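# Load the sawn bar into the lathe chuck, clamp, shut door

## Task

Take the sawn bar off the rack and put it into the lathe's chuck so that its clean end (the one without the saw burr) sits against the stop steps at the back of the jaws and the bar lies coaxial with the spindle, burred end facing out; the chuck must end up clamped on the bar and the lathe door must end up shut.

## Robot and tools

ROBOT. Two Doosan M1013 arms, left_arm and right_arm, each carrying a Robotiq 140 mm two-finger gripper. Calibrated bases: left_arm at (-0.015, +0.665, +0.245) m, right_arm at (+0.077, -0.700, +0.245) m. left_arm's fingers can fold: a firm grip needs the part in the outer quarter of each pad, near the tips; gripped nearer the palm, a narrow part may sit loose or slip, and pushing the tips into a surface folds them with little resistance, spoiling the next grip. right_arm's fingers are rigid.

FRAMES. Scene frame: origin at table-top height midway between the arms, +z up, +x out over the table, left_arm on the +y side (not image sides). The lathe is behind the bases toward -x; its chuck faces +y. Gripper frame: fingers point along +z, pads close along y. end_effector_position is the point between closed pads; fingertips stick out about 33 mm past it at gaps up to 40 mm, only 9 mm when fully open. Printed positions may be off by a few cm.

ROW FORMAT (execute_actions rows and move target). 18 numbers, each in [-1, 1], covering both arms even if one is idle: left dx, dy, dz, rx, ry, rz, left gripper position, force_limit, speed, then the same nine for right. The six pose numbers are an offset from that arm's Hand target as it stood when the action or move began, in the Hand target's own axes; 1.0 = 0.6 m or 180 degrees; rx, ry, rz form one rotation vector. Every row in an action or list counts from that same start, not from the previous row; the next action starts from the new Hand target, so repeating an offset moves further. Six zeros re-command the current Hand target. Gripper numbers are absolute commands, not offsets: resend the previous values to leave a gripper unchanged (0 is a real command). position: +1 fully open (140 mm), about -0.8 pads touch, -1 closes until blocked. force_limit -1..+1 sets squeeze (roughly 14 N to 58 N at slow close); speed -1..+1 sets closing rate (about 30 to 250 mm/s), and faster closes grip harder.

execute_actions: actions (list) and cameras. Each action may hold rows (up to 15, one per 1/30 s control step), steps (1 to 450, default 15, at least the number of rows), until, and lathe commands. After the last row the arm keeps heading to that row's target, so give long moves enough steps. until stops the action once lathe fields match, e.g. {"lathe": {"chuck_state": "clamped"}}; fields door_state, chuck_state, seat_state, refusals; numbers need a comparison such as [">=", 1]. It does not halt the arms. Lathe commands: door "open"/"shut", chuck "clamp"/"open", air_blast true, or stop true alone. An empty actions list returns the full state. Ramp row offsets gradually (about 0.01 per row is 0.18 m/s); sudden jumps shake parts loose.

move: target is one 18-number row or a list of up to 15, all offsets from the same starting Hand targets. speed in m/s, 0.002 to 0.5 (default 0.25), rotation capped at twice that in rad/s; one value or one per target. blend in m rounds corners of a list. stop_force 10 to 80 N ends an arm's path when it meets that much resistance along its travel; use it only slowly, without wrist rotation, and not when backing off a contact. zero (with stop_force) resets the force baseline. blocking=false returns early; then use wait or stop before further rows or moves. Paths last at most 10 s, ignore obstacles and the other arm; avoid passing near an arm's own base. The result adds a move: line (done, off_target, moving, held, fault; limits=paced or held).

wait: seconds 0 to 10. stop: brakes a running move. zoom_image: camera (cam_high, cam_low, cam_chuck, cam_machine, cam_left_wrist, cam_right_wrist) and region [x0, y0, x1, y1] in pixels, at most 504x504. read_manual: licence texts only. finished_scene: scene number; ends the scene irreversibly.

RESULTS. Per arm: end_effector_position (m), end_effector_quat_wxyz, velocities, Hand target (base for the next offsets), Tool commands, joint positions, torques, external torques, Flange force in gripper axes. object_status: 0 moving, 1 blocked while opening, 2 blocked while closing (a grip), 3 reached position or pads met. position_measured is in counts: 3 open, ~75 = 100 mm, 139 = 60 mm, 200 = 20 mm, 230 pads touching. To grip harder while status is 2, raise force_limit and nudge position (-1 to -0.98). Lathe: door_state shut/open/between; chuck_state open, clamped (stopped on this bar's diameter), closed_empty, between; seat_state home when the bar's end covers all three step sensing holes and lies on the steps, else open.

LATHE. Door starts shut, chuck open. Open the door before reaching in; the door does not stop for an arm, so withdraw fully before shutting. Jaws move only a few mm. If chips sit on the steps, blow them off with air_blast while the chuck is empty and nothing is in front of it; repeat if needed.

LIMITS AND CAUTIONS. Each control step the commanded pose is clipped to 70 mm and 16 degrees from the measured one. A torque reaching a joint's load limit (wrist joints about 25 to 28 N m) or 144 N on the arm stops it for 10 s; overheating (MOTOR HOT) stops it 30 to 60 s. Arms are stiff: targets beyond firm contact cause faults. Avoid dropping the bar, releasing it while moving, slamming, hard hits or pushes, twisting a held part or holding it far off its middle, arm-to-arm contact, and knocking anything off the table or into the chip pan.

Each tool is called after "Emit:" by a JSON object that holds its "name" and its "arguments".

## Session

Emit:
{"name": "execute_actions", "arguments": {"actions": [{"lathe":{"door":"open"},"steps":1}]}}

Scene clock: 0.23 s.
left_arm: end_effector_position=(+0.1107, -0.0807, +0.1130) position_measured=3 object_status=3 end_effector_quat_wxyz=(-0.270, +0.068, +0.928, -0.249) | right_arm: end_effector_position=(+1.0989, -0.1998, +0.2449) position_measured=3 object_status=3 end_effector_quat_wxyz=(-0.032, +0.769, -0.532, +0.352)
Joint positions: left_arm=[-1.202 0.745 1.923 1.834 -0.752 1.687] | right_arm=[0.533 1.002 1.008 2.322 -0.947 0.674]
Joint torques (N m): left_arm=[-0.56 -98.53 -23.93 -1.58 -1.23 0.14] | right_arm=[3.17 -131.89 -40.63 -4.65 0.13 -0.22]
External joint torques (N m): left_arm=[0.24 3.06 0.01 0.21 -0.26 -0.16] | right_arm=[-3.24 2.53 -0.17 0.43 -0.11 0.2]
Flange force (N): left_arm=[-4.2 -0.1 2.8] | right_arm=[-0.4 -4.1 4.5]
Hand target: left_arm +0.1107, -0.0807, +0.1130; -0.270, +0.068, +0.928, -0.249 | right_arm +1.0989, -0.1998, +0.2449; -0.032, +0.769, -0.532, +0.352
Tool commands: left_gripper/position=+1.0 left_gripper/force_limit=+1.0 left_gripper/speed=+1.0 right_gripper/position=+1.0 right_gripper/force_limit=+1.0 right_gripper/speed=+1.0
lathe: door_state=between chuck_state=open seat_state=open
camera_calibration:
cam_left_wrist: T_world_to_cam=[[0.0026707, 0.866316, -0.49949, 0.13793], [0.976683, -0.109485, -0.184669, -0.0942775], [-0.214669, -0.48735, -0.846409, 0.219752], [0, 0, 0, 1]]
cam_right_wrist: T_world_to_cam=[[-0.791787, -0.420241, -0.44325, 0.905575], [-0.359121, 0.907305, -0.218701, 0.635778], [0.494071, -0.0139846, -0.869309, -0.194769], [0, 0, 0, 1]]

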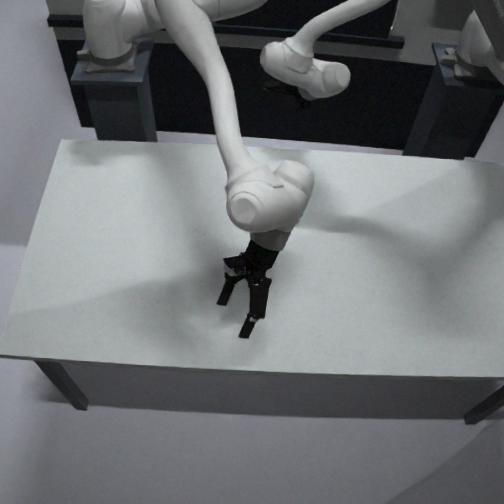

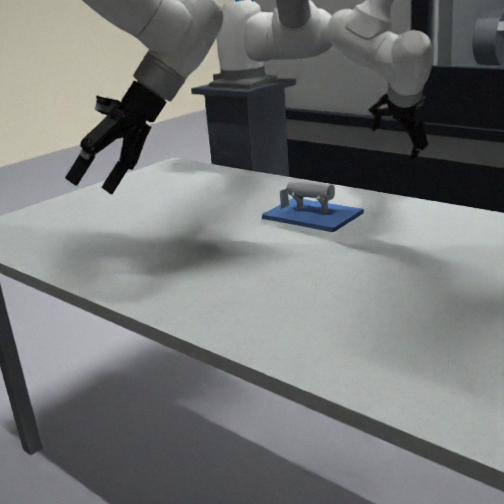

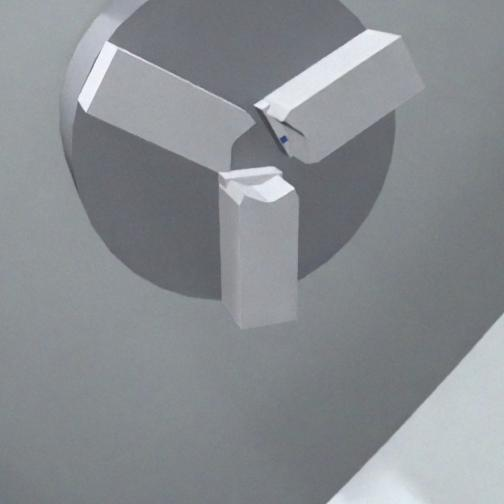

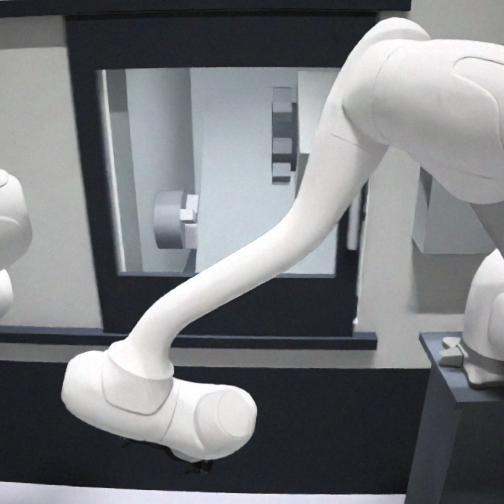

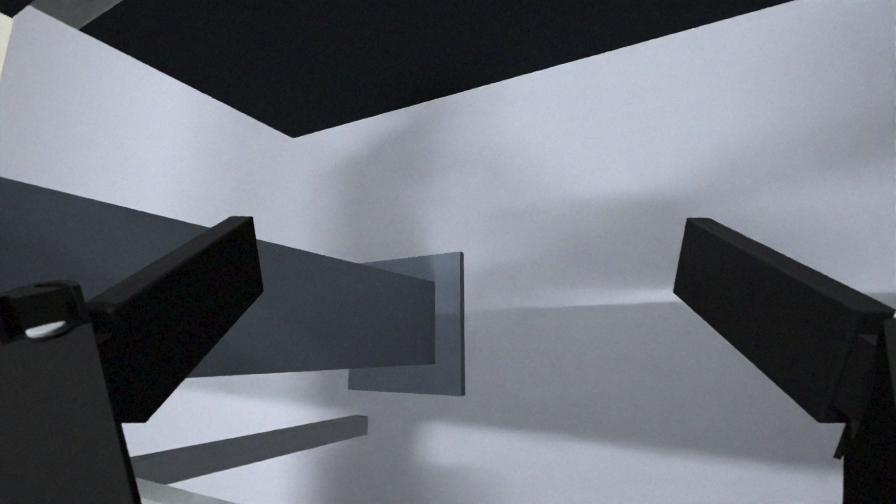

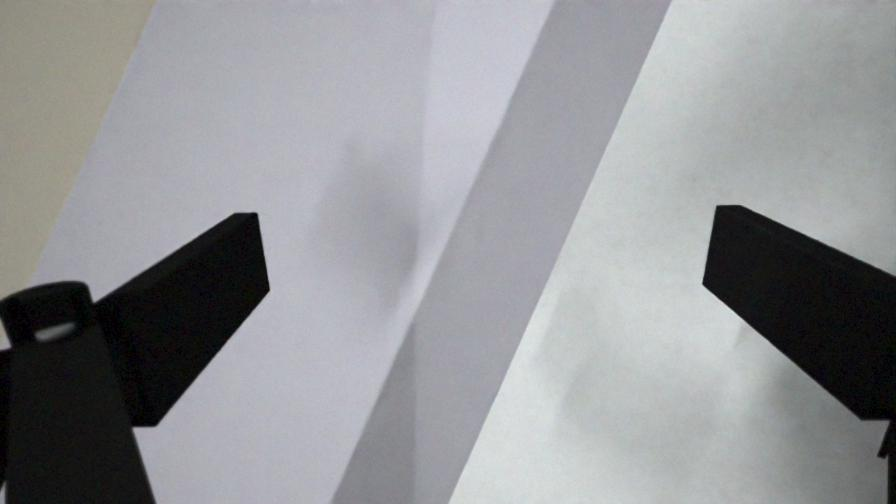

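Emit:
{"name": "zoom_image", "arguments": {"camera": "cam_low", "region": [250, 165, 380, 245]}}

Emit:
{"name": "zoom_image", "arguments": {"camera": "cam_chuck", "region": [180, 20, 430, 220]}}

Emit:
{"name": "execute_actions", "arguments": {"actions": [{"lathe":{"air_blast":true},"steps":80}], "cameras": ["cam_high","cam_machine","cam_chuck"]}}

Emit:
{"name": "zoom_image", "arguments": {"camera": "cam_chuck", "region": [180, 20, 430, 220]}}

Scaled by 3.877 from the camera's 504x504 image, which has a finer 720x720 frame.

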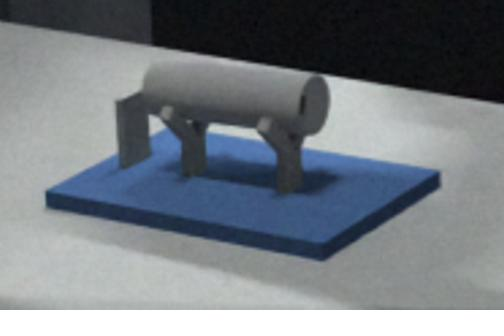

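Scaled by 2.016 from the camera's 504x504 image, which has a finer 720x720 frame.

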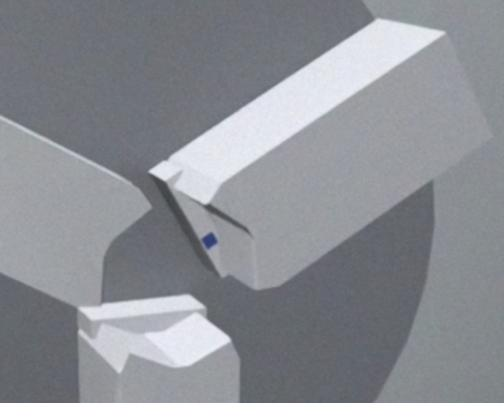

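Scene clock: 4.13 s.
left_arm: end_effector_position=(+0.1107, -0.0807, +0.1130) position_measured=3 object_status=3 end_effector_quat_wxyz=(-0.270, +0.068, +0.928, -0.249) | right_arm: end_effector_position=(+1.0989, -0.1998, +0.2449) position_measured=3 object_status=3 end_effector_quat_wxyz=(-0.032, +0.769, -0.532, +0.352)
Joint positions: left_arm=[-1.202 0.745 1.923 1.834 -0.752 1.687] | right_arm=[0.533 1.002 1.008 2.322 -0.947 0.674]
Joint torques (N m): left_arm=[-0.29 -98.74 -23.77 -1.65 -1.21 0.2] | right_arm=[3.11 -131.7 -40.58 -4.55 0.1 -0.22]
External joint torques (N m): left_arm=[0.06 3.45 0.08 0.29 -0.28 -0.22] | right_arm=[-3.69 2.92 0.05 0.36 -0.1 0.2]
Flange force (N): left_arm=[-4.5 -0.4 3.3] | right_arm=[-0.2 -3.8 5.1]
Hand target: left_arm +0.1107, -0.0807, +0.1130; -0.270, +0.068, +0.928, -0.249 | right_arm +1.0989, -0.1998, +0.2449; -0.032, +0.769, -0.532, +0.352
Tool commands: left_gripper/position=+1.0 left_gripper/force_limit=+1.0 left_gripper/speed=+1.0 right_gripper/position=+1.0 right_gripper/force_limit=+1.0 right_gripper/speed=+1.0
lathe: door_state=open chuck_state=open seat_state=open
Images, in order: cam_high, cam_chuck, cam_machine.

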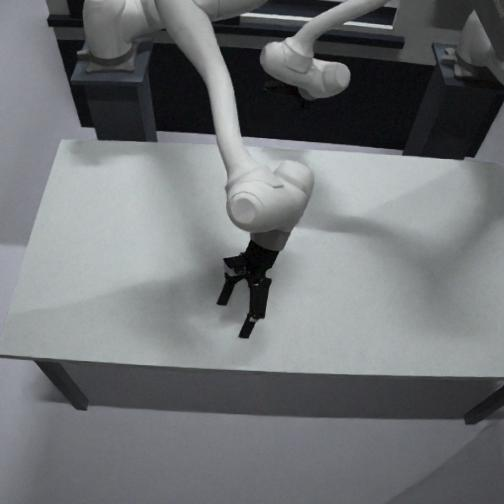

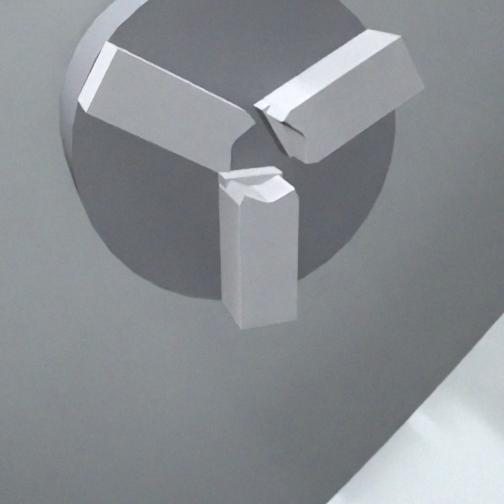

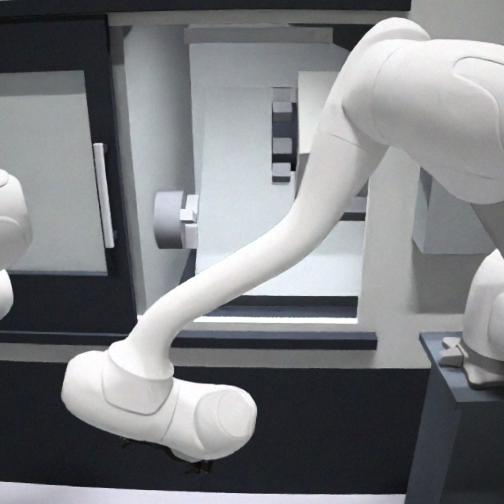

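Scaled by 2.016 from the camera's 504x504 image, which has a finer 720x720 frame.

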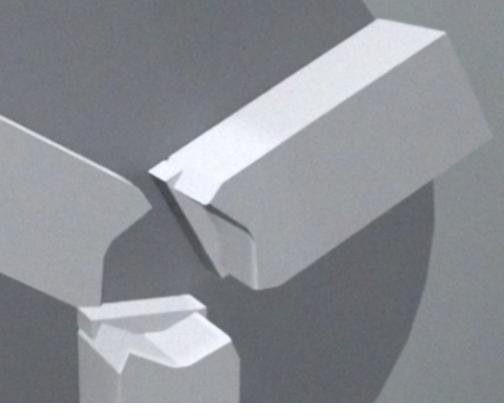

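Emit:
{"name": "move", "arguments": {"target": [0,0,0,0,0,0,1,1,1,1,0.617,-0.336,0,0,0,1,1,1], "cameras": ["cam_high","cam_low","cam_machine"]}}

Emit:
{"name": "move", "arguments": {"target": [-0.357,-0.248,-0.605,-0.260,-0.0105,0.430,1,1,1,0,0,0,0,0,0,1,1,1]}}

Scene clock: 20.40 s.
left_arm: end_effector_position=(+0.1107, -0.0807, +0.1130) position_measured=3 object_status=3 end_effector_quat_wxyz=(-0.270, +0.068, +0.928, -0.249) | right_arm: end_effector_position=(+0.7993, -0.7989, +0.5432) position_measured=3 object_status=3 end_effector_quat_wxyz=(-0.032, +0.769, -0.532, +0.352)
Joint positions: left_arm=[-1.202 0.745 1.923 1.834 -0.752 1.687] | right_arm=[-0.114 0.028 1.957 2.556 -0.567 -0.003]
Joint torques (N m): left_arm=[-0.48 -98.4 -23.88 -1.64 -1.22 0.1] | right_arm=[2.82 -44.04 -41.82 -4.53 1.19 -0.35]
External joint torques (N m): left_arm=[0.29 2.76 0.05 0.28 -0.27 -0.12] | right_arm=[-2.87 -0.52 0.44 0.43 -0.03 0.33]
Flange force (N): left_arm=[-3.9 -0.1 2.3] | right_arm=[4.0 3.7 0.7]
Hand target: left_arm +0.1107, -0.0807, +0.1130; -0.270, +0.068, +0.928, -0.249 | right_arm +0.7993, -0.7989, +0.5432; -0.032, +0.769, -0.532, +0.352
Off the commanded pose: left_arm 0.000 m, 0 deg | right_arm 0.000 m, 0 deg.
lathe: door_state=open chuck_state=open seat_state=open
move: done
Images, in order: cam_high, cam_low, cam_machine.

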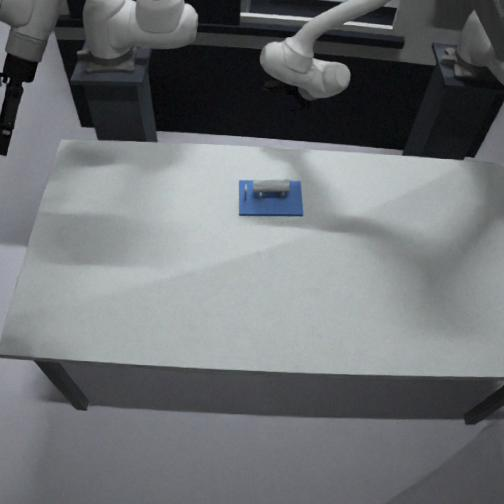

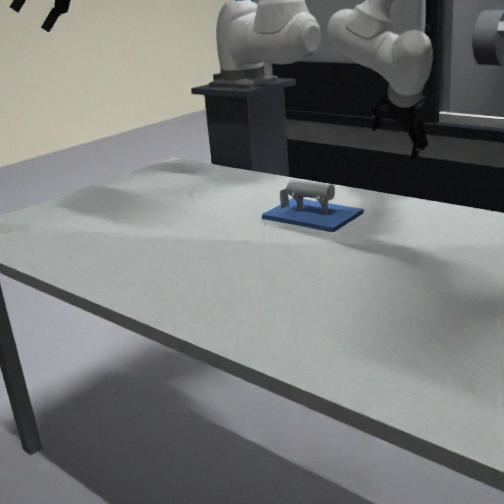

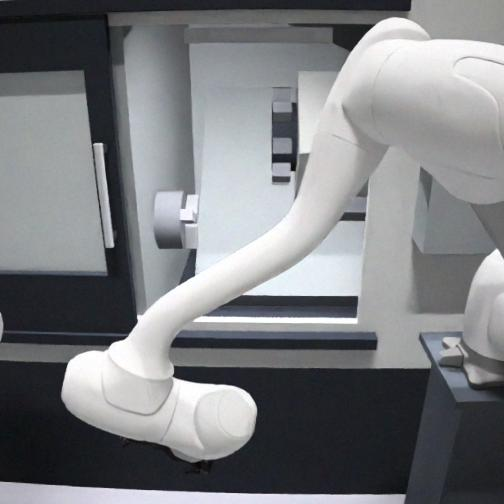

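Scene clock: 24.03 s.
left_arm: end_effector_position=(+0.4869, -0.1111, +0.3525) position_measured=3 object_status=3 end_effector_quat_wxyz=(+0.000, +0.707, +0.708, +0.001) | right_arm: end_effector_position=(+0.7993, -0.7989, +0.5432) position_measured=3 object_status=3 end_effector_quat_wxyz=(-0.032, +0.769, -0.532, +0.352)
Joint positions: left_arm=[-1.08 0.696 1.218 3.143 -1.228 2.104] | right_arm=[-0.114 0.028 1.957 2.556 -0.567 -0.003]
Joint torques (N m): left_arm=[-0.61 -111.37 -39.74 -4.23 0.2 0.12] | right_arm=[2.63 -44.28 -41.49 -4.48 1.23 -0.29]
External joint torques (N m): left_arm=[0.57 2.85 -0.7 0.11 -0.25 -0.12] | right_arm=[-2.69 0.01 0.02 0.37 -0.06 0.27]
Flange force (N): left_arm=[-5.6 4.2 0.7] | right_arm=[4.1 2.2 1.3]
Hand target: left_arm +0.4869, -0.1111, +0.3524; +0.000, +0.707, +0.708, +0.001 | right_arm +0.7993, -0.7989, +0.5432; -0.032, +0.769, -0.532, +0.352
Off the commanded pose: left_arm 0.000 m, 0 deg | right_arm 0.000 m, 0 deg.
lathe: door_state=open chuck_state=open seat_state=open
move: done
camera_calibration:
cam_left_wrist: T_world_to_cam=[[0.999945, -0.00906444, 0.00520034, -0.477846], [-0.0102895, -0.940939, 0.33842, -0.217019], [0.00182561, -0.338455, -0.940981, 0.432873], [0, 0, 0, 1]]
cam_right_wrist: T_world_to_cam=[[-0.791787, -0.42024, -0.443251, 0.548777], [-0.35912, 0.907305, -0.218701, 1.13701], [0.494071, -0.0139843, -0.869309, 0.204167], [0, 0, 0, 1]]

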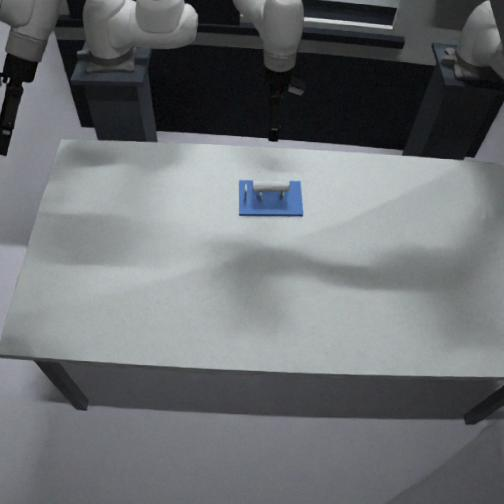

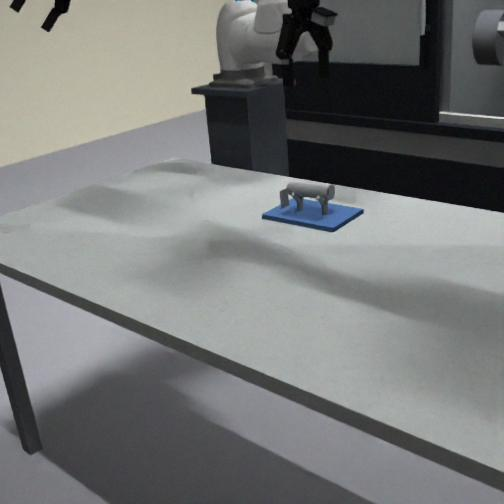

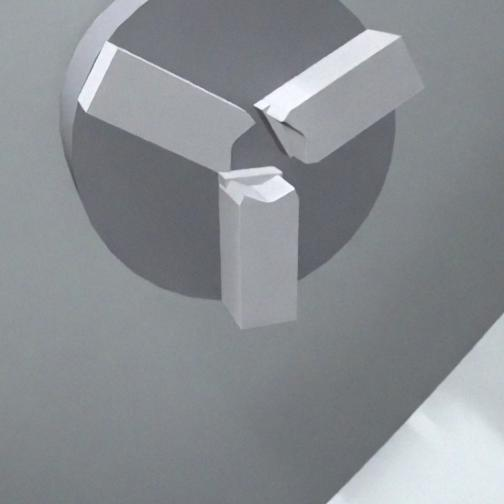

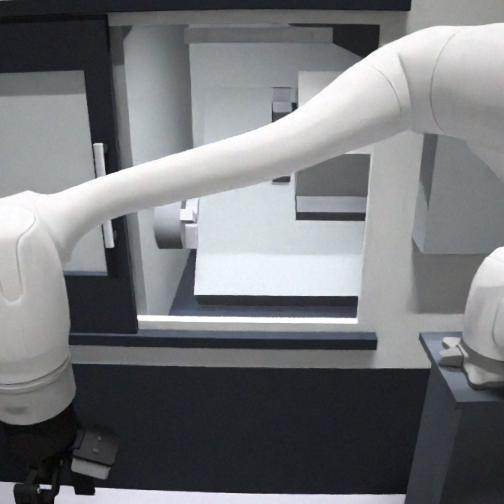

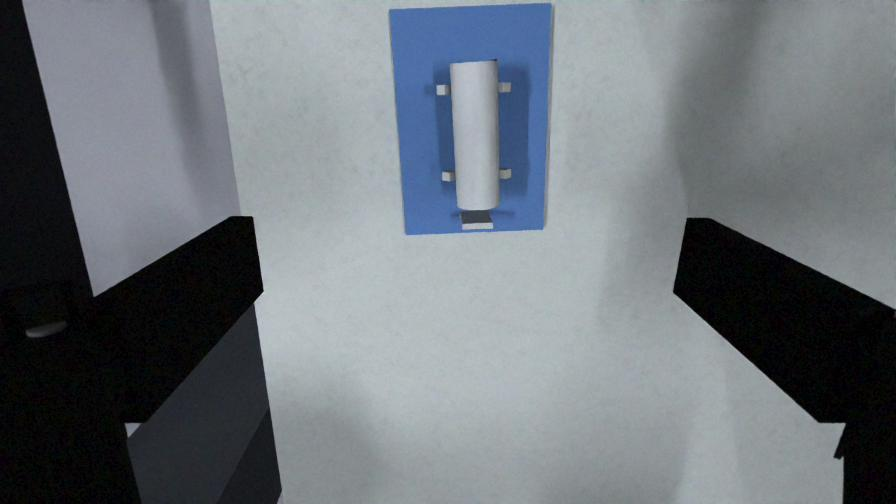

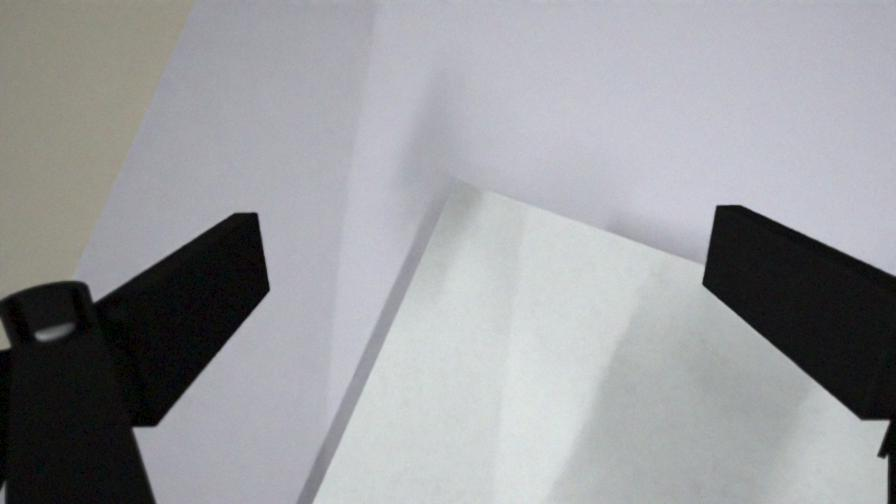

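Emit:
{"name": "zoom_image", "arguments": {"camera": "cam_left_wrist", "region": [380, 0, 570, 240]}}

Emit:
{"name": "move", "arguments": {"target": [0.02,0.02,0.235,0,0,0,1,1,1,0,0,0,0,0,0,1,1,1], "cameras": ["cam_low","cam_left_wrist"]}}

Emit:
{"name": "zoom_image", "arguments": {"camera": "cam_low", "region": [250, 115, 380, 245]}}

Scaled by 2.100 from the camera's 896x504 image, which has a finer 1280x720 frame.

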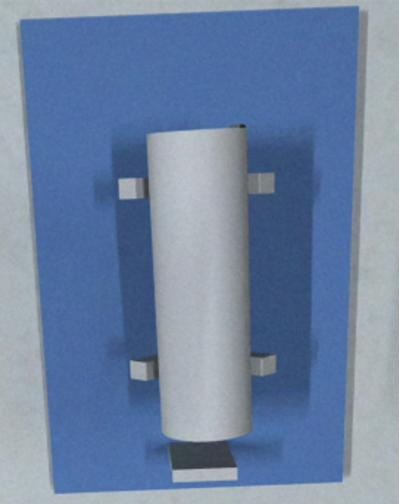

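Scene clock: 29.93 s.
left_arm: end_effector_position=(+0.4990, -0.0988, +0.2116) position_measured=3 object_status=3 end_effector_quat_wxyz=(+0.000, +0.707, +0.708, +0.001) | right_arm: end_effector_position=(+0.7993, -0.7989, +0.5432) position_measured=3 object_status=3 end_effector_quat_wxyz=(-0.032, +0.769, -0.532, +0.352)
Joint positions: left_arm=[-1.061 0.793 1.321 3.144 -1.029 2.122] | right_arm=[-0.114 0.028 1.957 2.556 -0.567 -0.003]
Joint torques (N m): left_arm=[-0.65 -114.84 -36.36 -3.92 0.02 0.17] | right_arm=[3.04 -43.84 -41.55 -4.49 1.18 -0.22]
External joint torques (N m): left_arm=[0.7 2.18 -0.57 0.15 -0.06 -0.16] | right_arm=[-2.91 -0.9 0.06 0.37 -0.01 0.2]
Flange force (N): left_arm=[-3.6 3.1 1.5] | right_arm=[4.7 3.5 0.2]
Hand target: left_arm +0.4990, -0.0988, +0.2115; +0.000, +0.707, +0.708, +0.001 | right_arm +0.7993, -0.7989, +0.5432; -0.032, +0.769, -0.532, +0.352
Off the commanded pose: left_arm 0.000 m, 0 deg | right_arm 0.000 m, 0 deg.
lathe: door_state=open chuck_state=open seat_state=open
move: done
camera_calibration:
cam_left_wrist: T_world_to_cam=[[0.999944, -0.00914954, 0.00525798, -0.489149], [-0.0103891, -0.940952, 0.338382, -0.157601], [0.00185147, -0.338418, -0.940994, 0.304371], [0, 0, 0, 1]]
Images, in order: cam_low, cam_left_wrist.

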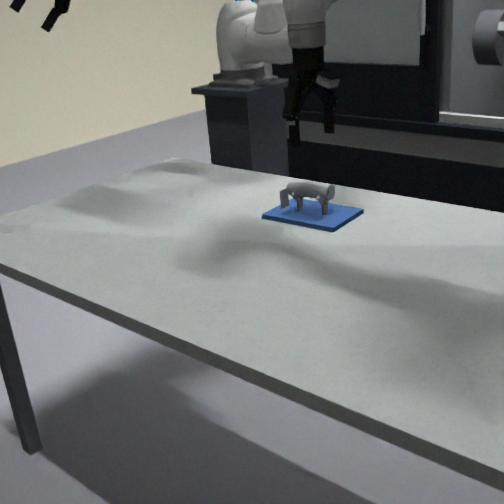

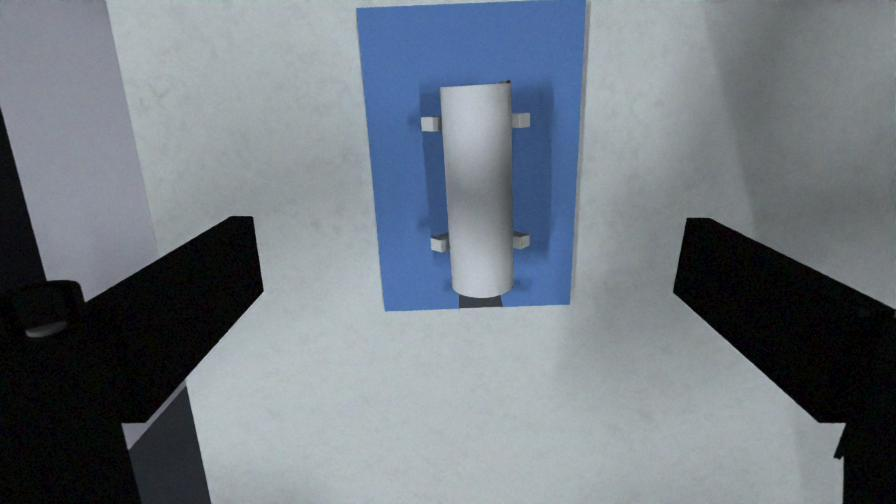

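Scaled by 3.877 from the camera's 504x504 image, which has a finer 720x720 frame.

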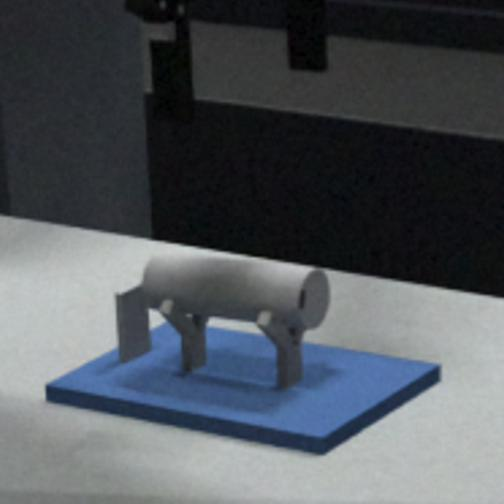

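Emit:
{"name": "move", "arguments": {"target": [0.0113,0.0072,0.171,0,0,-0.011,1,1,1,0,0,0,0,0,0,1,1,1], "speed": 0.15, "cameras": ["cam_low","cam_left_wrist"]}}

Emit:
{"name": "zoom_image", "arguments": {"camera": "cam_low", "region": [250, 115, 380, 245]}}

Scene clock: 34.43 s.
left_arm: end_effector_position=(+0.5034, -0.0918, +0.1090) position_measured=3 object_status=3 end_effector_quat_wxyz=(+0.000, +0.694, +0.720, +0.001) | right_arm: end_effector_position=(+0.7993, -0.7989, +0.5432) position_measured=3 object_status=3 end_effector_quat_wxyz=(-0.032, +0.769, -0.532, +0.352)
Joint positions: left_arm=[-1.053 0.886 1.359 3.144 -0.898 2.095] | right_arm=[-0.114 0.028 1.957 2.556 -0.567 -0.003]
Joint torques (N m): left_arm=[-0.5 -119.11 -33.28 -3.58 -0.07 0.18] | right_arm=[3.27 -43.59 -41.47 -4.42 1.21 -0.21]
External joint torques (N m): left_arm=[0.73 2.78 -0.49 0.14 0.02 -0.18] | right_arm=[-3.19 -0.93 0.07 0.31 -0.05 0.19]
Flange force (N): left_arm=[-3.8 3.1 2.8] | right_arm=[5.1 3.7 0.3]
Hand target: left_arm +0.5034, -0.0918, +0.1089; +0.000, +0.694, +0.720, +0.001 | right_arm +0.7993, -0.7989, +0.5432; -0.032, +0.769, -0.532, +0.352
Off the commanded pose: left_arm 0.000 m, 0 deg | right_arm 0.000 m, 0 deg.
lathe: door_state=open chuck_state=open seat_state=open
move: done
camera_calibration:
cam_left_wrist: T_world_to_cam=[[0.999663, 0.0254294, 0.00526475, -0.489613], [0.0221481, -0.940733, 0.338424, -0.132643], [0.0135587, -0.338193, -0.940979, 0.204288], [0, 0, 0, 1]]
Images, in order: cam_low, cam_left_wrist.

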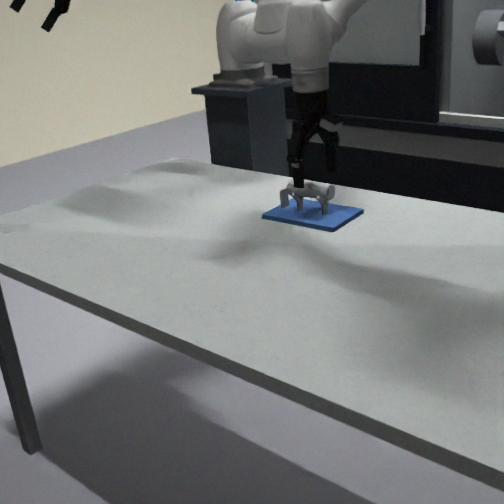

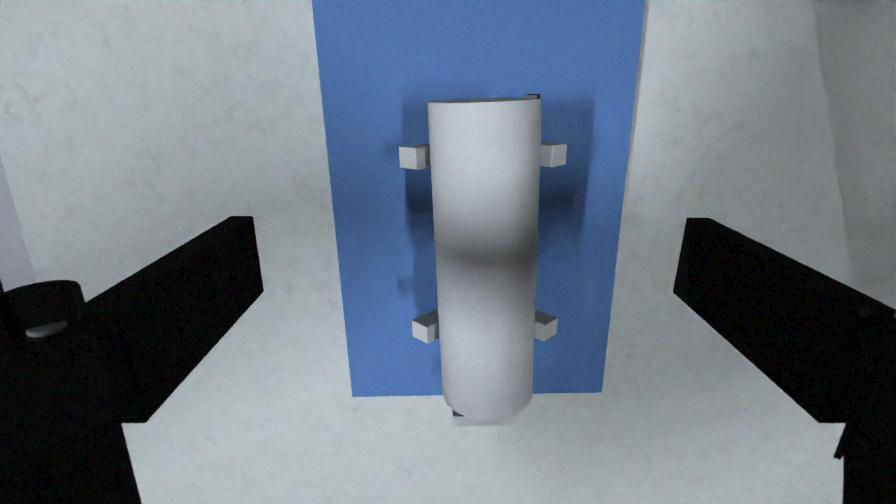

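Scaled by 3.877 from the camera's 504x504 image, which has a finer 720x720 frame.

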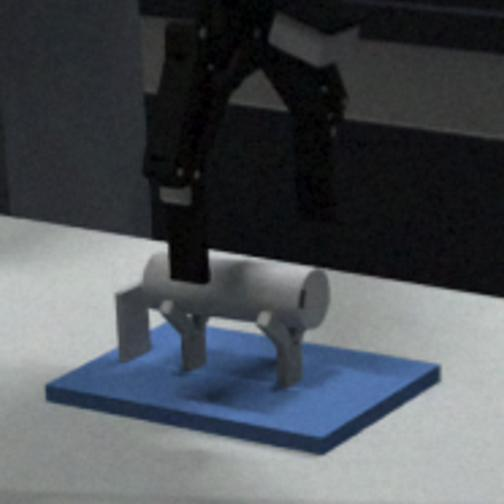

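Emit:
{"name": "move", "arguments": {"target": [0,0.0105,0,0,0,-0.006,1,1,1,0,0,0,0,0,0,1,1,1], "cameras": ["cam_left_wrist"]}}

Emit:
{"name": "execute_actions", "arguments": {"actions": [{"rows":[[0,0,0,0,0,0,0.2,-1,-0.6,0,0,0,0,0,0,1,1,1]],"steps":60}]}}

Emit:
{"name": "zoom_image", "arguments": {"camera": "cam_low", "region": [250, 115, 380, 245]}}

Scene clock: 37.93 s.
left_arm: end_effector_position=(+0.5097, -0.0916, +0.1089) position_measured=3 object_status=3 end_effector_quat_wxyz=(+0.000, +0.687, +0.726, +0.001) | right_arm: end_effector_position=(+0.7993, -0.7989, +0.5432) position_measured=3 object_status=3 end_effector_quat_wxyz=(-0.032, +0.769, -0.532, +0.352)
Joint positions: left_arm=[-1.047 0.89 1.349 3.144 -0.903 2.082] | right_arm=[-0.114 0.028 1.957 2.556 -0.567 -0.003]
Joint torques (N m): left_arm=[-0.84 -118.67 -33.14 -3.63 0.13 0.13] | right_arm=[2.81 -44.04 -41.49 -4.45 1.14 -0.2]
External joint torques (N m): left_arm=[0.74 2.68 -0.42 0.2 -0.19 -0.13] | right_arm=[-2.91 -0.2 0.02 0.34 0.03 0.18]
Flange force (N): left_arm=[-3.9 3.1 2.5] | right_arm=[4.7 2.7 1.2]
Hand target: left_arm +0.5097, -0.0916, +0.1089; +0.000, +0.687, +0.726, +0.001 | right_arm +0.7993, -0.7989, +0.5432; -0.032, +0.769, -0.532, +0.352
Off the commanded pose: left_arm 0.000 m, 0 deg | right_arm 0.000 m, 0 deg.
lathe: door_state=open chuck_state=open seat_state=open
move: done
camera_calibration:
cam_left_wrist: T_world_to_cam=[[0.999008, 0.0442066, 0.00527729, -0.493831], [0.0398149, -0.94016, 0.3384, -0.141479], [0.019921, -0.337855, -0.940987, 0.201001], [0, 0, 0, 1]]
Images, in order: cam_left_wrist.

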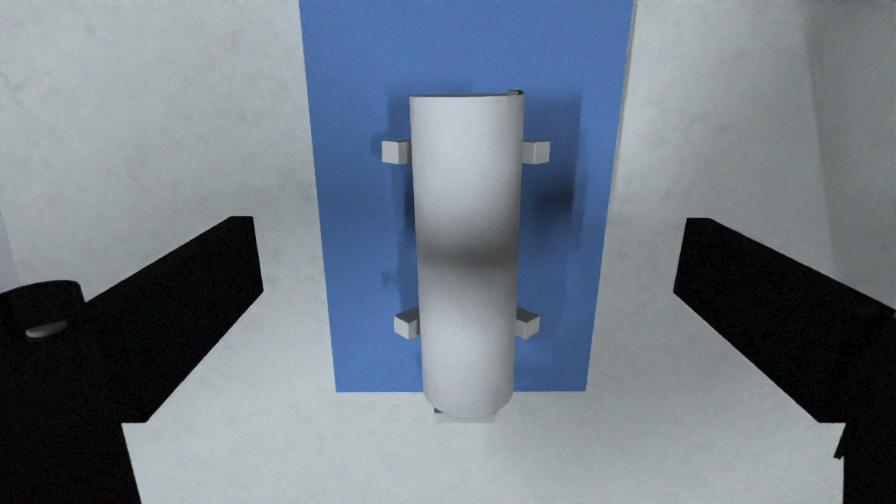

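Scene clock: 40.13 s.
left_arm: end_effector_position=(+0.5097, -0.0916, +0.1089) position_measured=104 object_status=3 end_effector_quat_wxyz=(+0.000, +0.687, +0.726, +0.001) | right_arm: end_effector_position=(+0.7993, -0.7989, +0.5432) position_measured=3 object_status=3 end_effector_quat_wxyz=(-0.032, +0.769, -0.532, +0.352)
Joint positions: left_arm=[-1.047 0.89 1.349 3.144 -0.903 2.082] | right_arm=[-0.114 0.028 1.957 2.556 -0.567 -0.003]
Joint torques (N m): left_arm=[-0.21 -118.49 -33.45 -3.6 0.11 0.14] | right_arm=[2.76 -43.79 -41.75 -4.54 1.13 -0.23]
External joint torques (N m): left_arm=[0.17 2.49 -0.26 0.15 -0.16 -0.14] | right_arm=[-2.82 -0.53 0.36 0.44 0.03 0.22]
Flange force (N): left_arm=[-3.5 2.2 2.3] | right_arm=[4.4 3.6 0.7]
Hand target: left_arm +0.5097, -0.0916, +0.1089; +0.000, +0.687, +0.726, +0.001 | right_arm +0.7993, -0.7989, +0.5432; -0.032, +0.769, -0.532, +0.352
Off the commanded pose: left_arm 0.000 m, 0 deg | right_arm 0.000 m, 0 deg.
lathe: door_state=open chuck_state=open seat_state=open
camera_calibration:
cam_left_wrist: T_world_to_cam=[[0.999005, 0.0442789, 0.00528018, -0.493852], [0.0398819, -0.940155, 0.338405, -0.141517], [0.0199484, -0.337858, -0.940986, 0.200987], [0, 0, 0, 1]]
cam_right_wrist: T_world_to_cam=[[-0.791787, -0.42024, -0.443251, 0.548777], [-0.35912, 0.907305, -0.218701, 1.13701], [0.494071, -0.0139844, -0.869309, 0.204166], [0, 0, 0, 1]]

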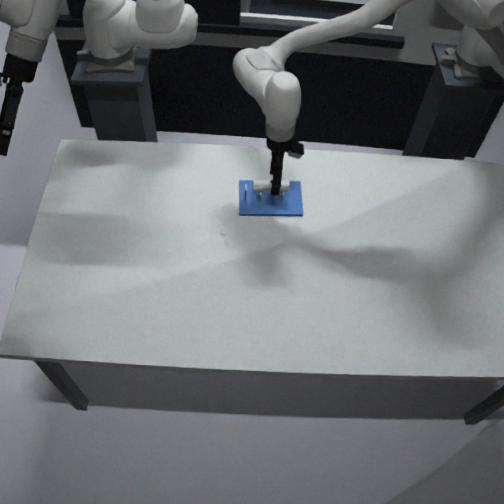

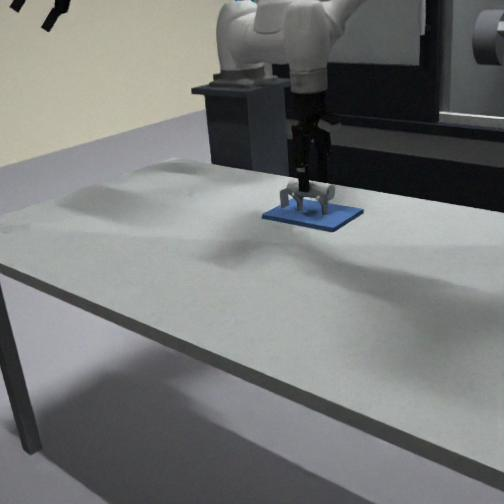

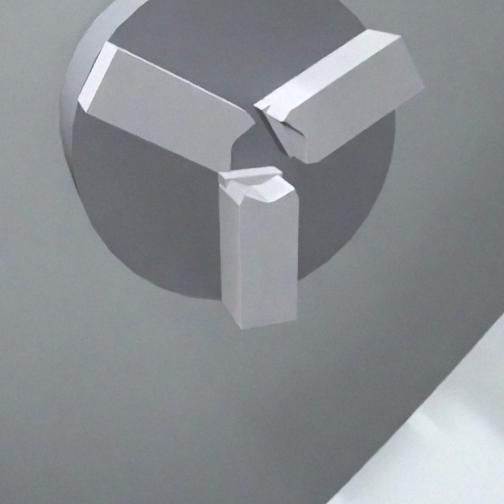

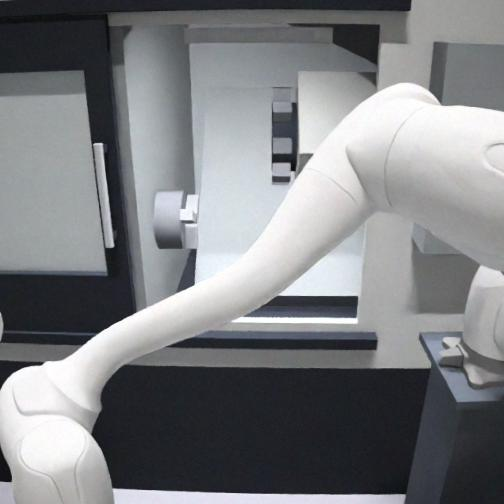

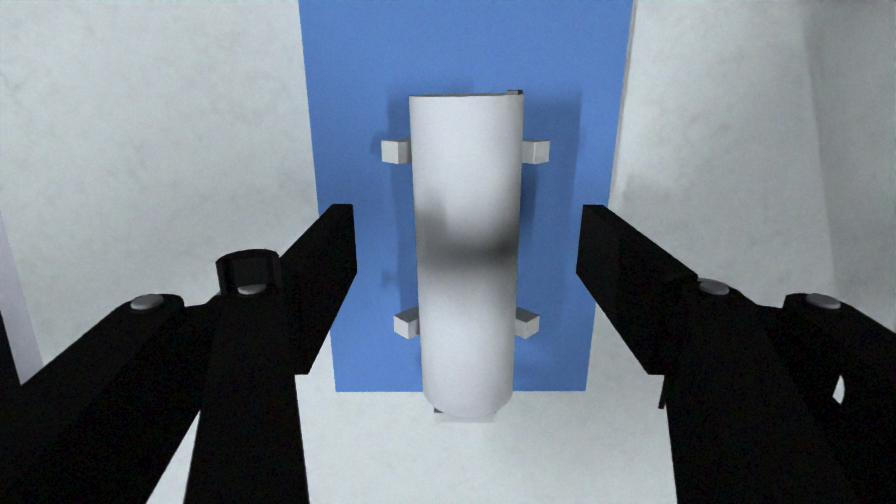

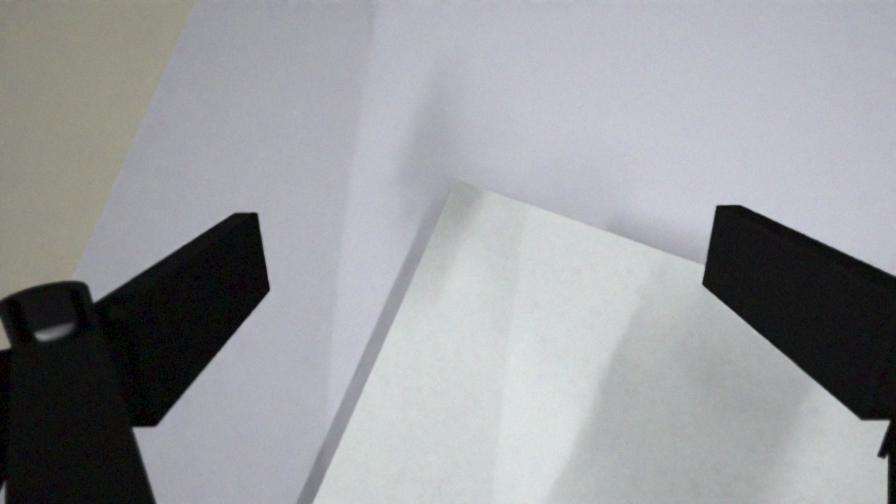

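Scaled by 3.877 from the camera's 504x504 image, which has a finer 720x720 frame.

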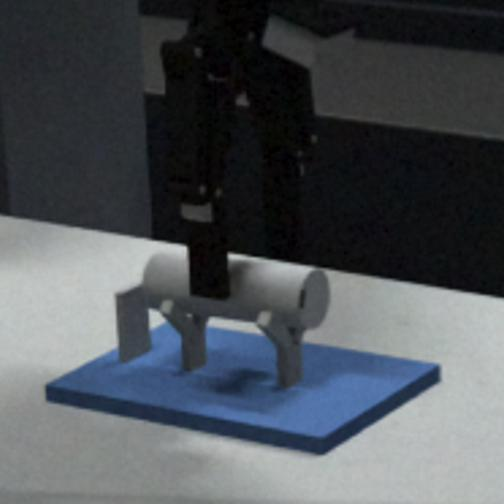

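Emit:
{"name": "execute_actions", "arguments": {"actions": [{"rows":[[0,0,0,0,0,0,-1,1,-1,0,0,0,0,0,0,1,1,1]],"steps":110}], "cameras": ["cam_low","cam_left_wrist"]}}

Emit:
{"name": "zoom_image", "arguments": {"camera": "cam_low", "region": [250, 115, 380, 245]}}

Scene clock: 45.10 s.
left_arm: end_effector_position=(+0.5097, -0.0916, +0.1089) position_measured=176 object_status=2 end_effector_quat_wxyz=(+0.000, +0.687, +0.726, +0.001) | right_arm: end_effector_position=(+0.7993, -0.7989, +0.5432) position_measured=3 object_status=3 end_effector_quat_wxyz=(-0.032, +0.769, -0.532, +0.352)
Joint positions: left_arm=[-1.047 0.89 1.349 3.144 -0.903 2.082] | right_arm=[-0.114 0.028 1.957 2.556 -0.567 -0.003]
Joint torques (N m): left_arm=[-5.03 -104.21 -26.8 -4.43 0.2 0.89] | right_arm=[2.97 -43.99 -41.36 -4.51 1.15 -0.18]
External joint torques (N m): left_arm=[5.4 -12.51 -7.08 0.98 -0.25 -0.89] | right_arm=[-2.94 -0.6 -0.2 0.39 0.02 0.16]
Flange force (N): left_arm=[-0.5 6.1 -14.0] | right_arm=[5.1 2.8 0.6]
Hand target: left_arm +0.5097, -0.0916, +0.1089; +0.000, +0.687, +0.726, +0.001 | right_arm +0.7993, -0.7989, +0.5432; -0.032, +0.769, -0.532, +0.352
Off the commanded pose: left_arm 0.000 m, 0 deg | right_arm 0.000 m, 0 deg.
lathe: door_state=open chuck_state=open seat_state=open
camera_calibration:
cam_left_wrist: T_world_to_cam=[[0.999005, 0.0442879, 0.005276, -0.493847], [0.0398919, -0.940157, 0.338398, -0.141516], [0.0199472, -0.33785, -0.940988, 0.200987], [0, 0, 0, 1]]
Images, in order: cam_low, cam_left_wrist.

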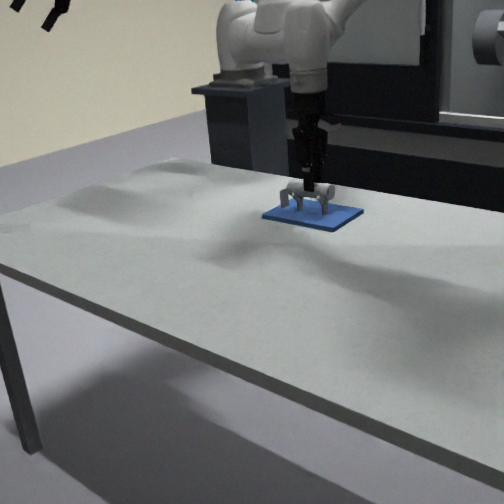

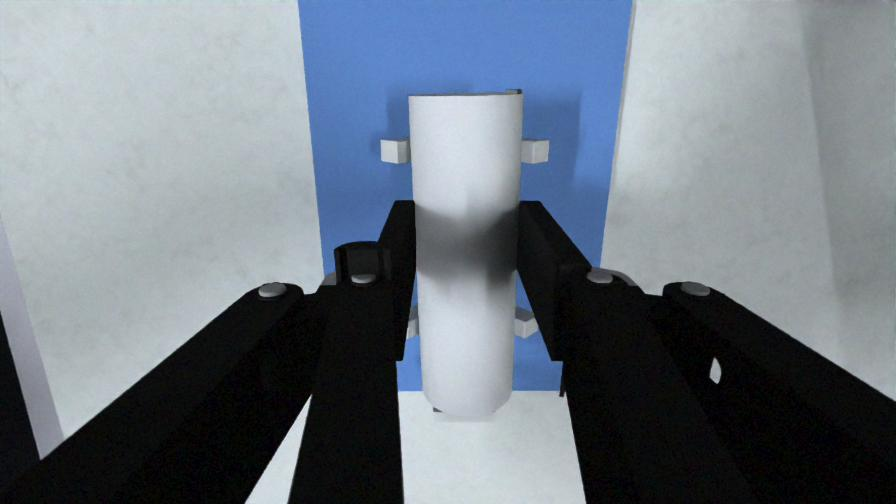

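Scaled by 3.877 from the camera's 504x504 image, which has a finer 720x720 frame.

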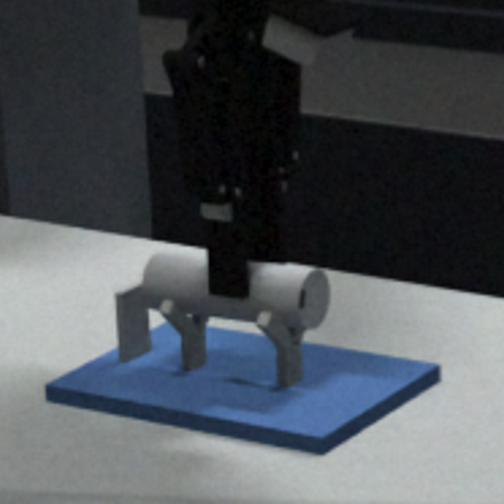

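Emit:
{"name": "move", "arguments": {"target": [0,0,-0.4,0,0,0,-1,1,-1,0,0,0,0,0,0,1,1,1], "speed": 0.12, "cameras": ["cam_low","cam_left_wrist","cam_machine"]}}

Emit:
{"name": "zoom_image", "arguments": {"camera": "cam_low", "region": [250, 20, 380, 150]}}

Scene clock: 48.50 s.
left_arm: end_effector_position=(+0.5095, -0.0920, +0.3488) position_measured=176 object_status=2 end_effector_quat_wxyz=(+0.000, +0.687, +0.726, +0.001) | right_arm: end_effector_position=(+0.7993, -0.7989, +0.5432) position_measured=3 object_status=3 end_effector_quat_wxyz=(-0.032, +0.769, -0.532, +0.352)
Joint positions: left_arm=[-1.048 0.693 1.231 3.143 -1.219 2.082] | right_arm=[-0.114 0.028 1.957 2.556 -0.567 -0.003]
Joint torques (N m): left_arm=[-0.78 -114.72 -42.17 -4.27 0.29 0.13] | right_arm=[2.78 -44.11 -41.54 -4.54 1.23 -0.15]
External joint torques (N m): left_arm=[0.64 7.15 1.98 0.16 -0.34 -0.13] | right_arm=[-2.72 -0.65 0.06 0.43 -0.06 0.13]
Flange force (N): left_arm=[-5.1 3.8 5.5] | right_arm=[4.7 3.0 0.3]
Hand target: left_arm +0.5095, -0.0920, +0.3489; +0.000, +0.687, +0.726, +0.001 | right_arm +0.7993, -0.7989, +0.5432; -0.032, +0.769, -0.532, +0.352
Off the commanded pose: left_arm 0.000 m, 0 deg | right_arm 0.000 m, 0 deg.
lathe: door_state=open chuck_state=open seat_state=open
move: done
camera_calibration:
cam_left_wrist: T_world_to_cam=[[0.999005, 0.0442865, 0.00522751, -0.494865], [0.0399074, -0.940164, 0.338378, -0.223105], [0.0199003, -0.337833, -0.940996, 0.426646], [0, 0, 0, 1]]
Images, in order: cam_low, cam_machine, cam_left_wrist.

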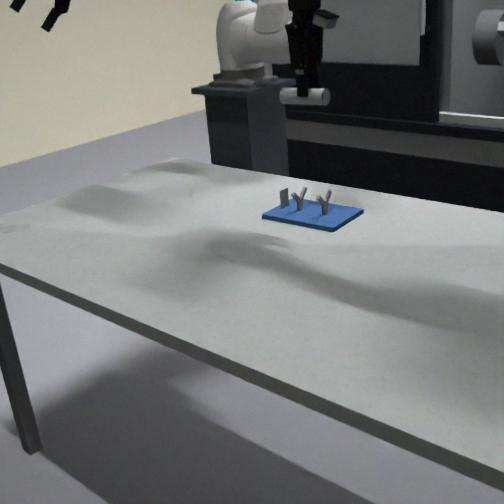

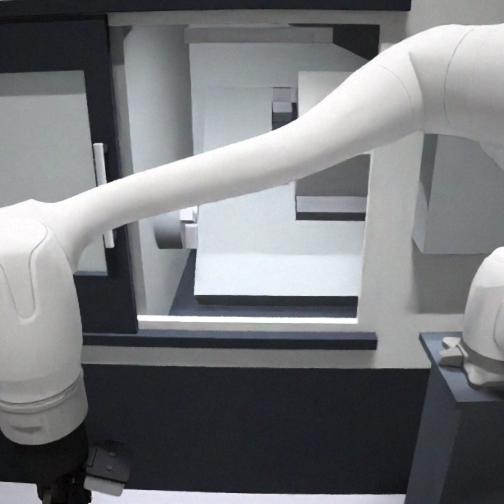

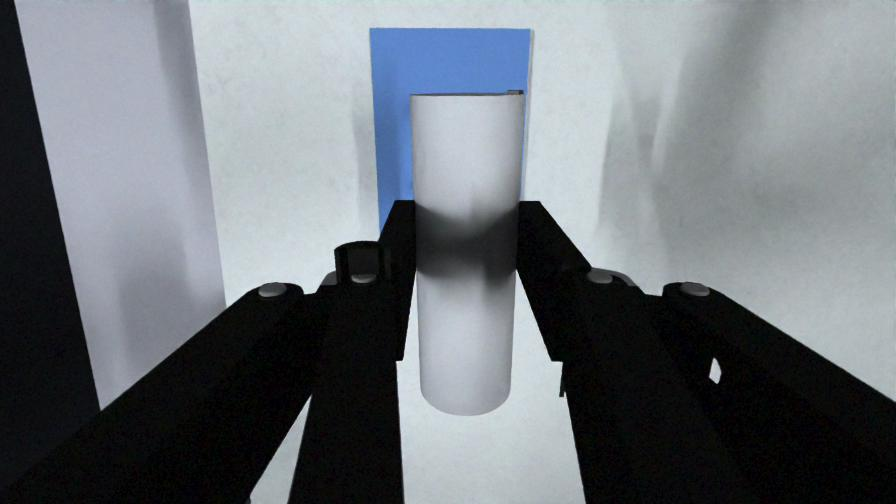

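Scaled by 3.877 from the camera's 504x504 image, which has a finer 720x720 frame.

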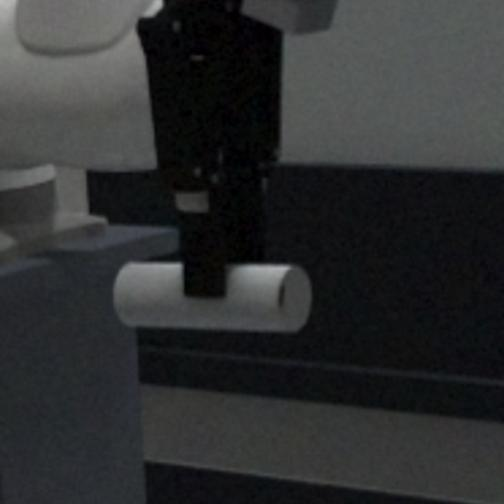

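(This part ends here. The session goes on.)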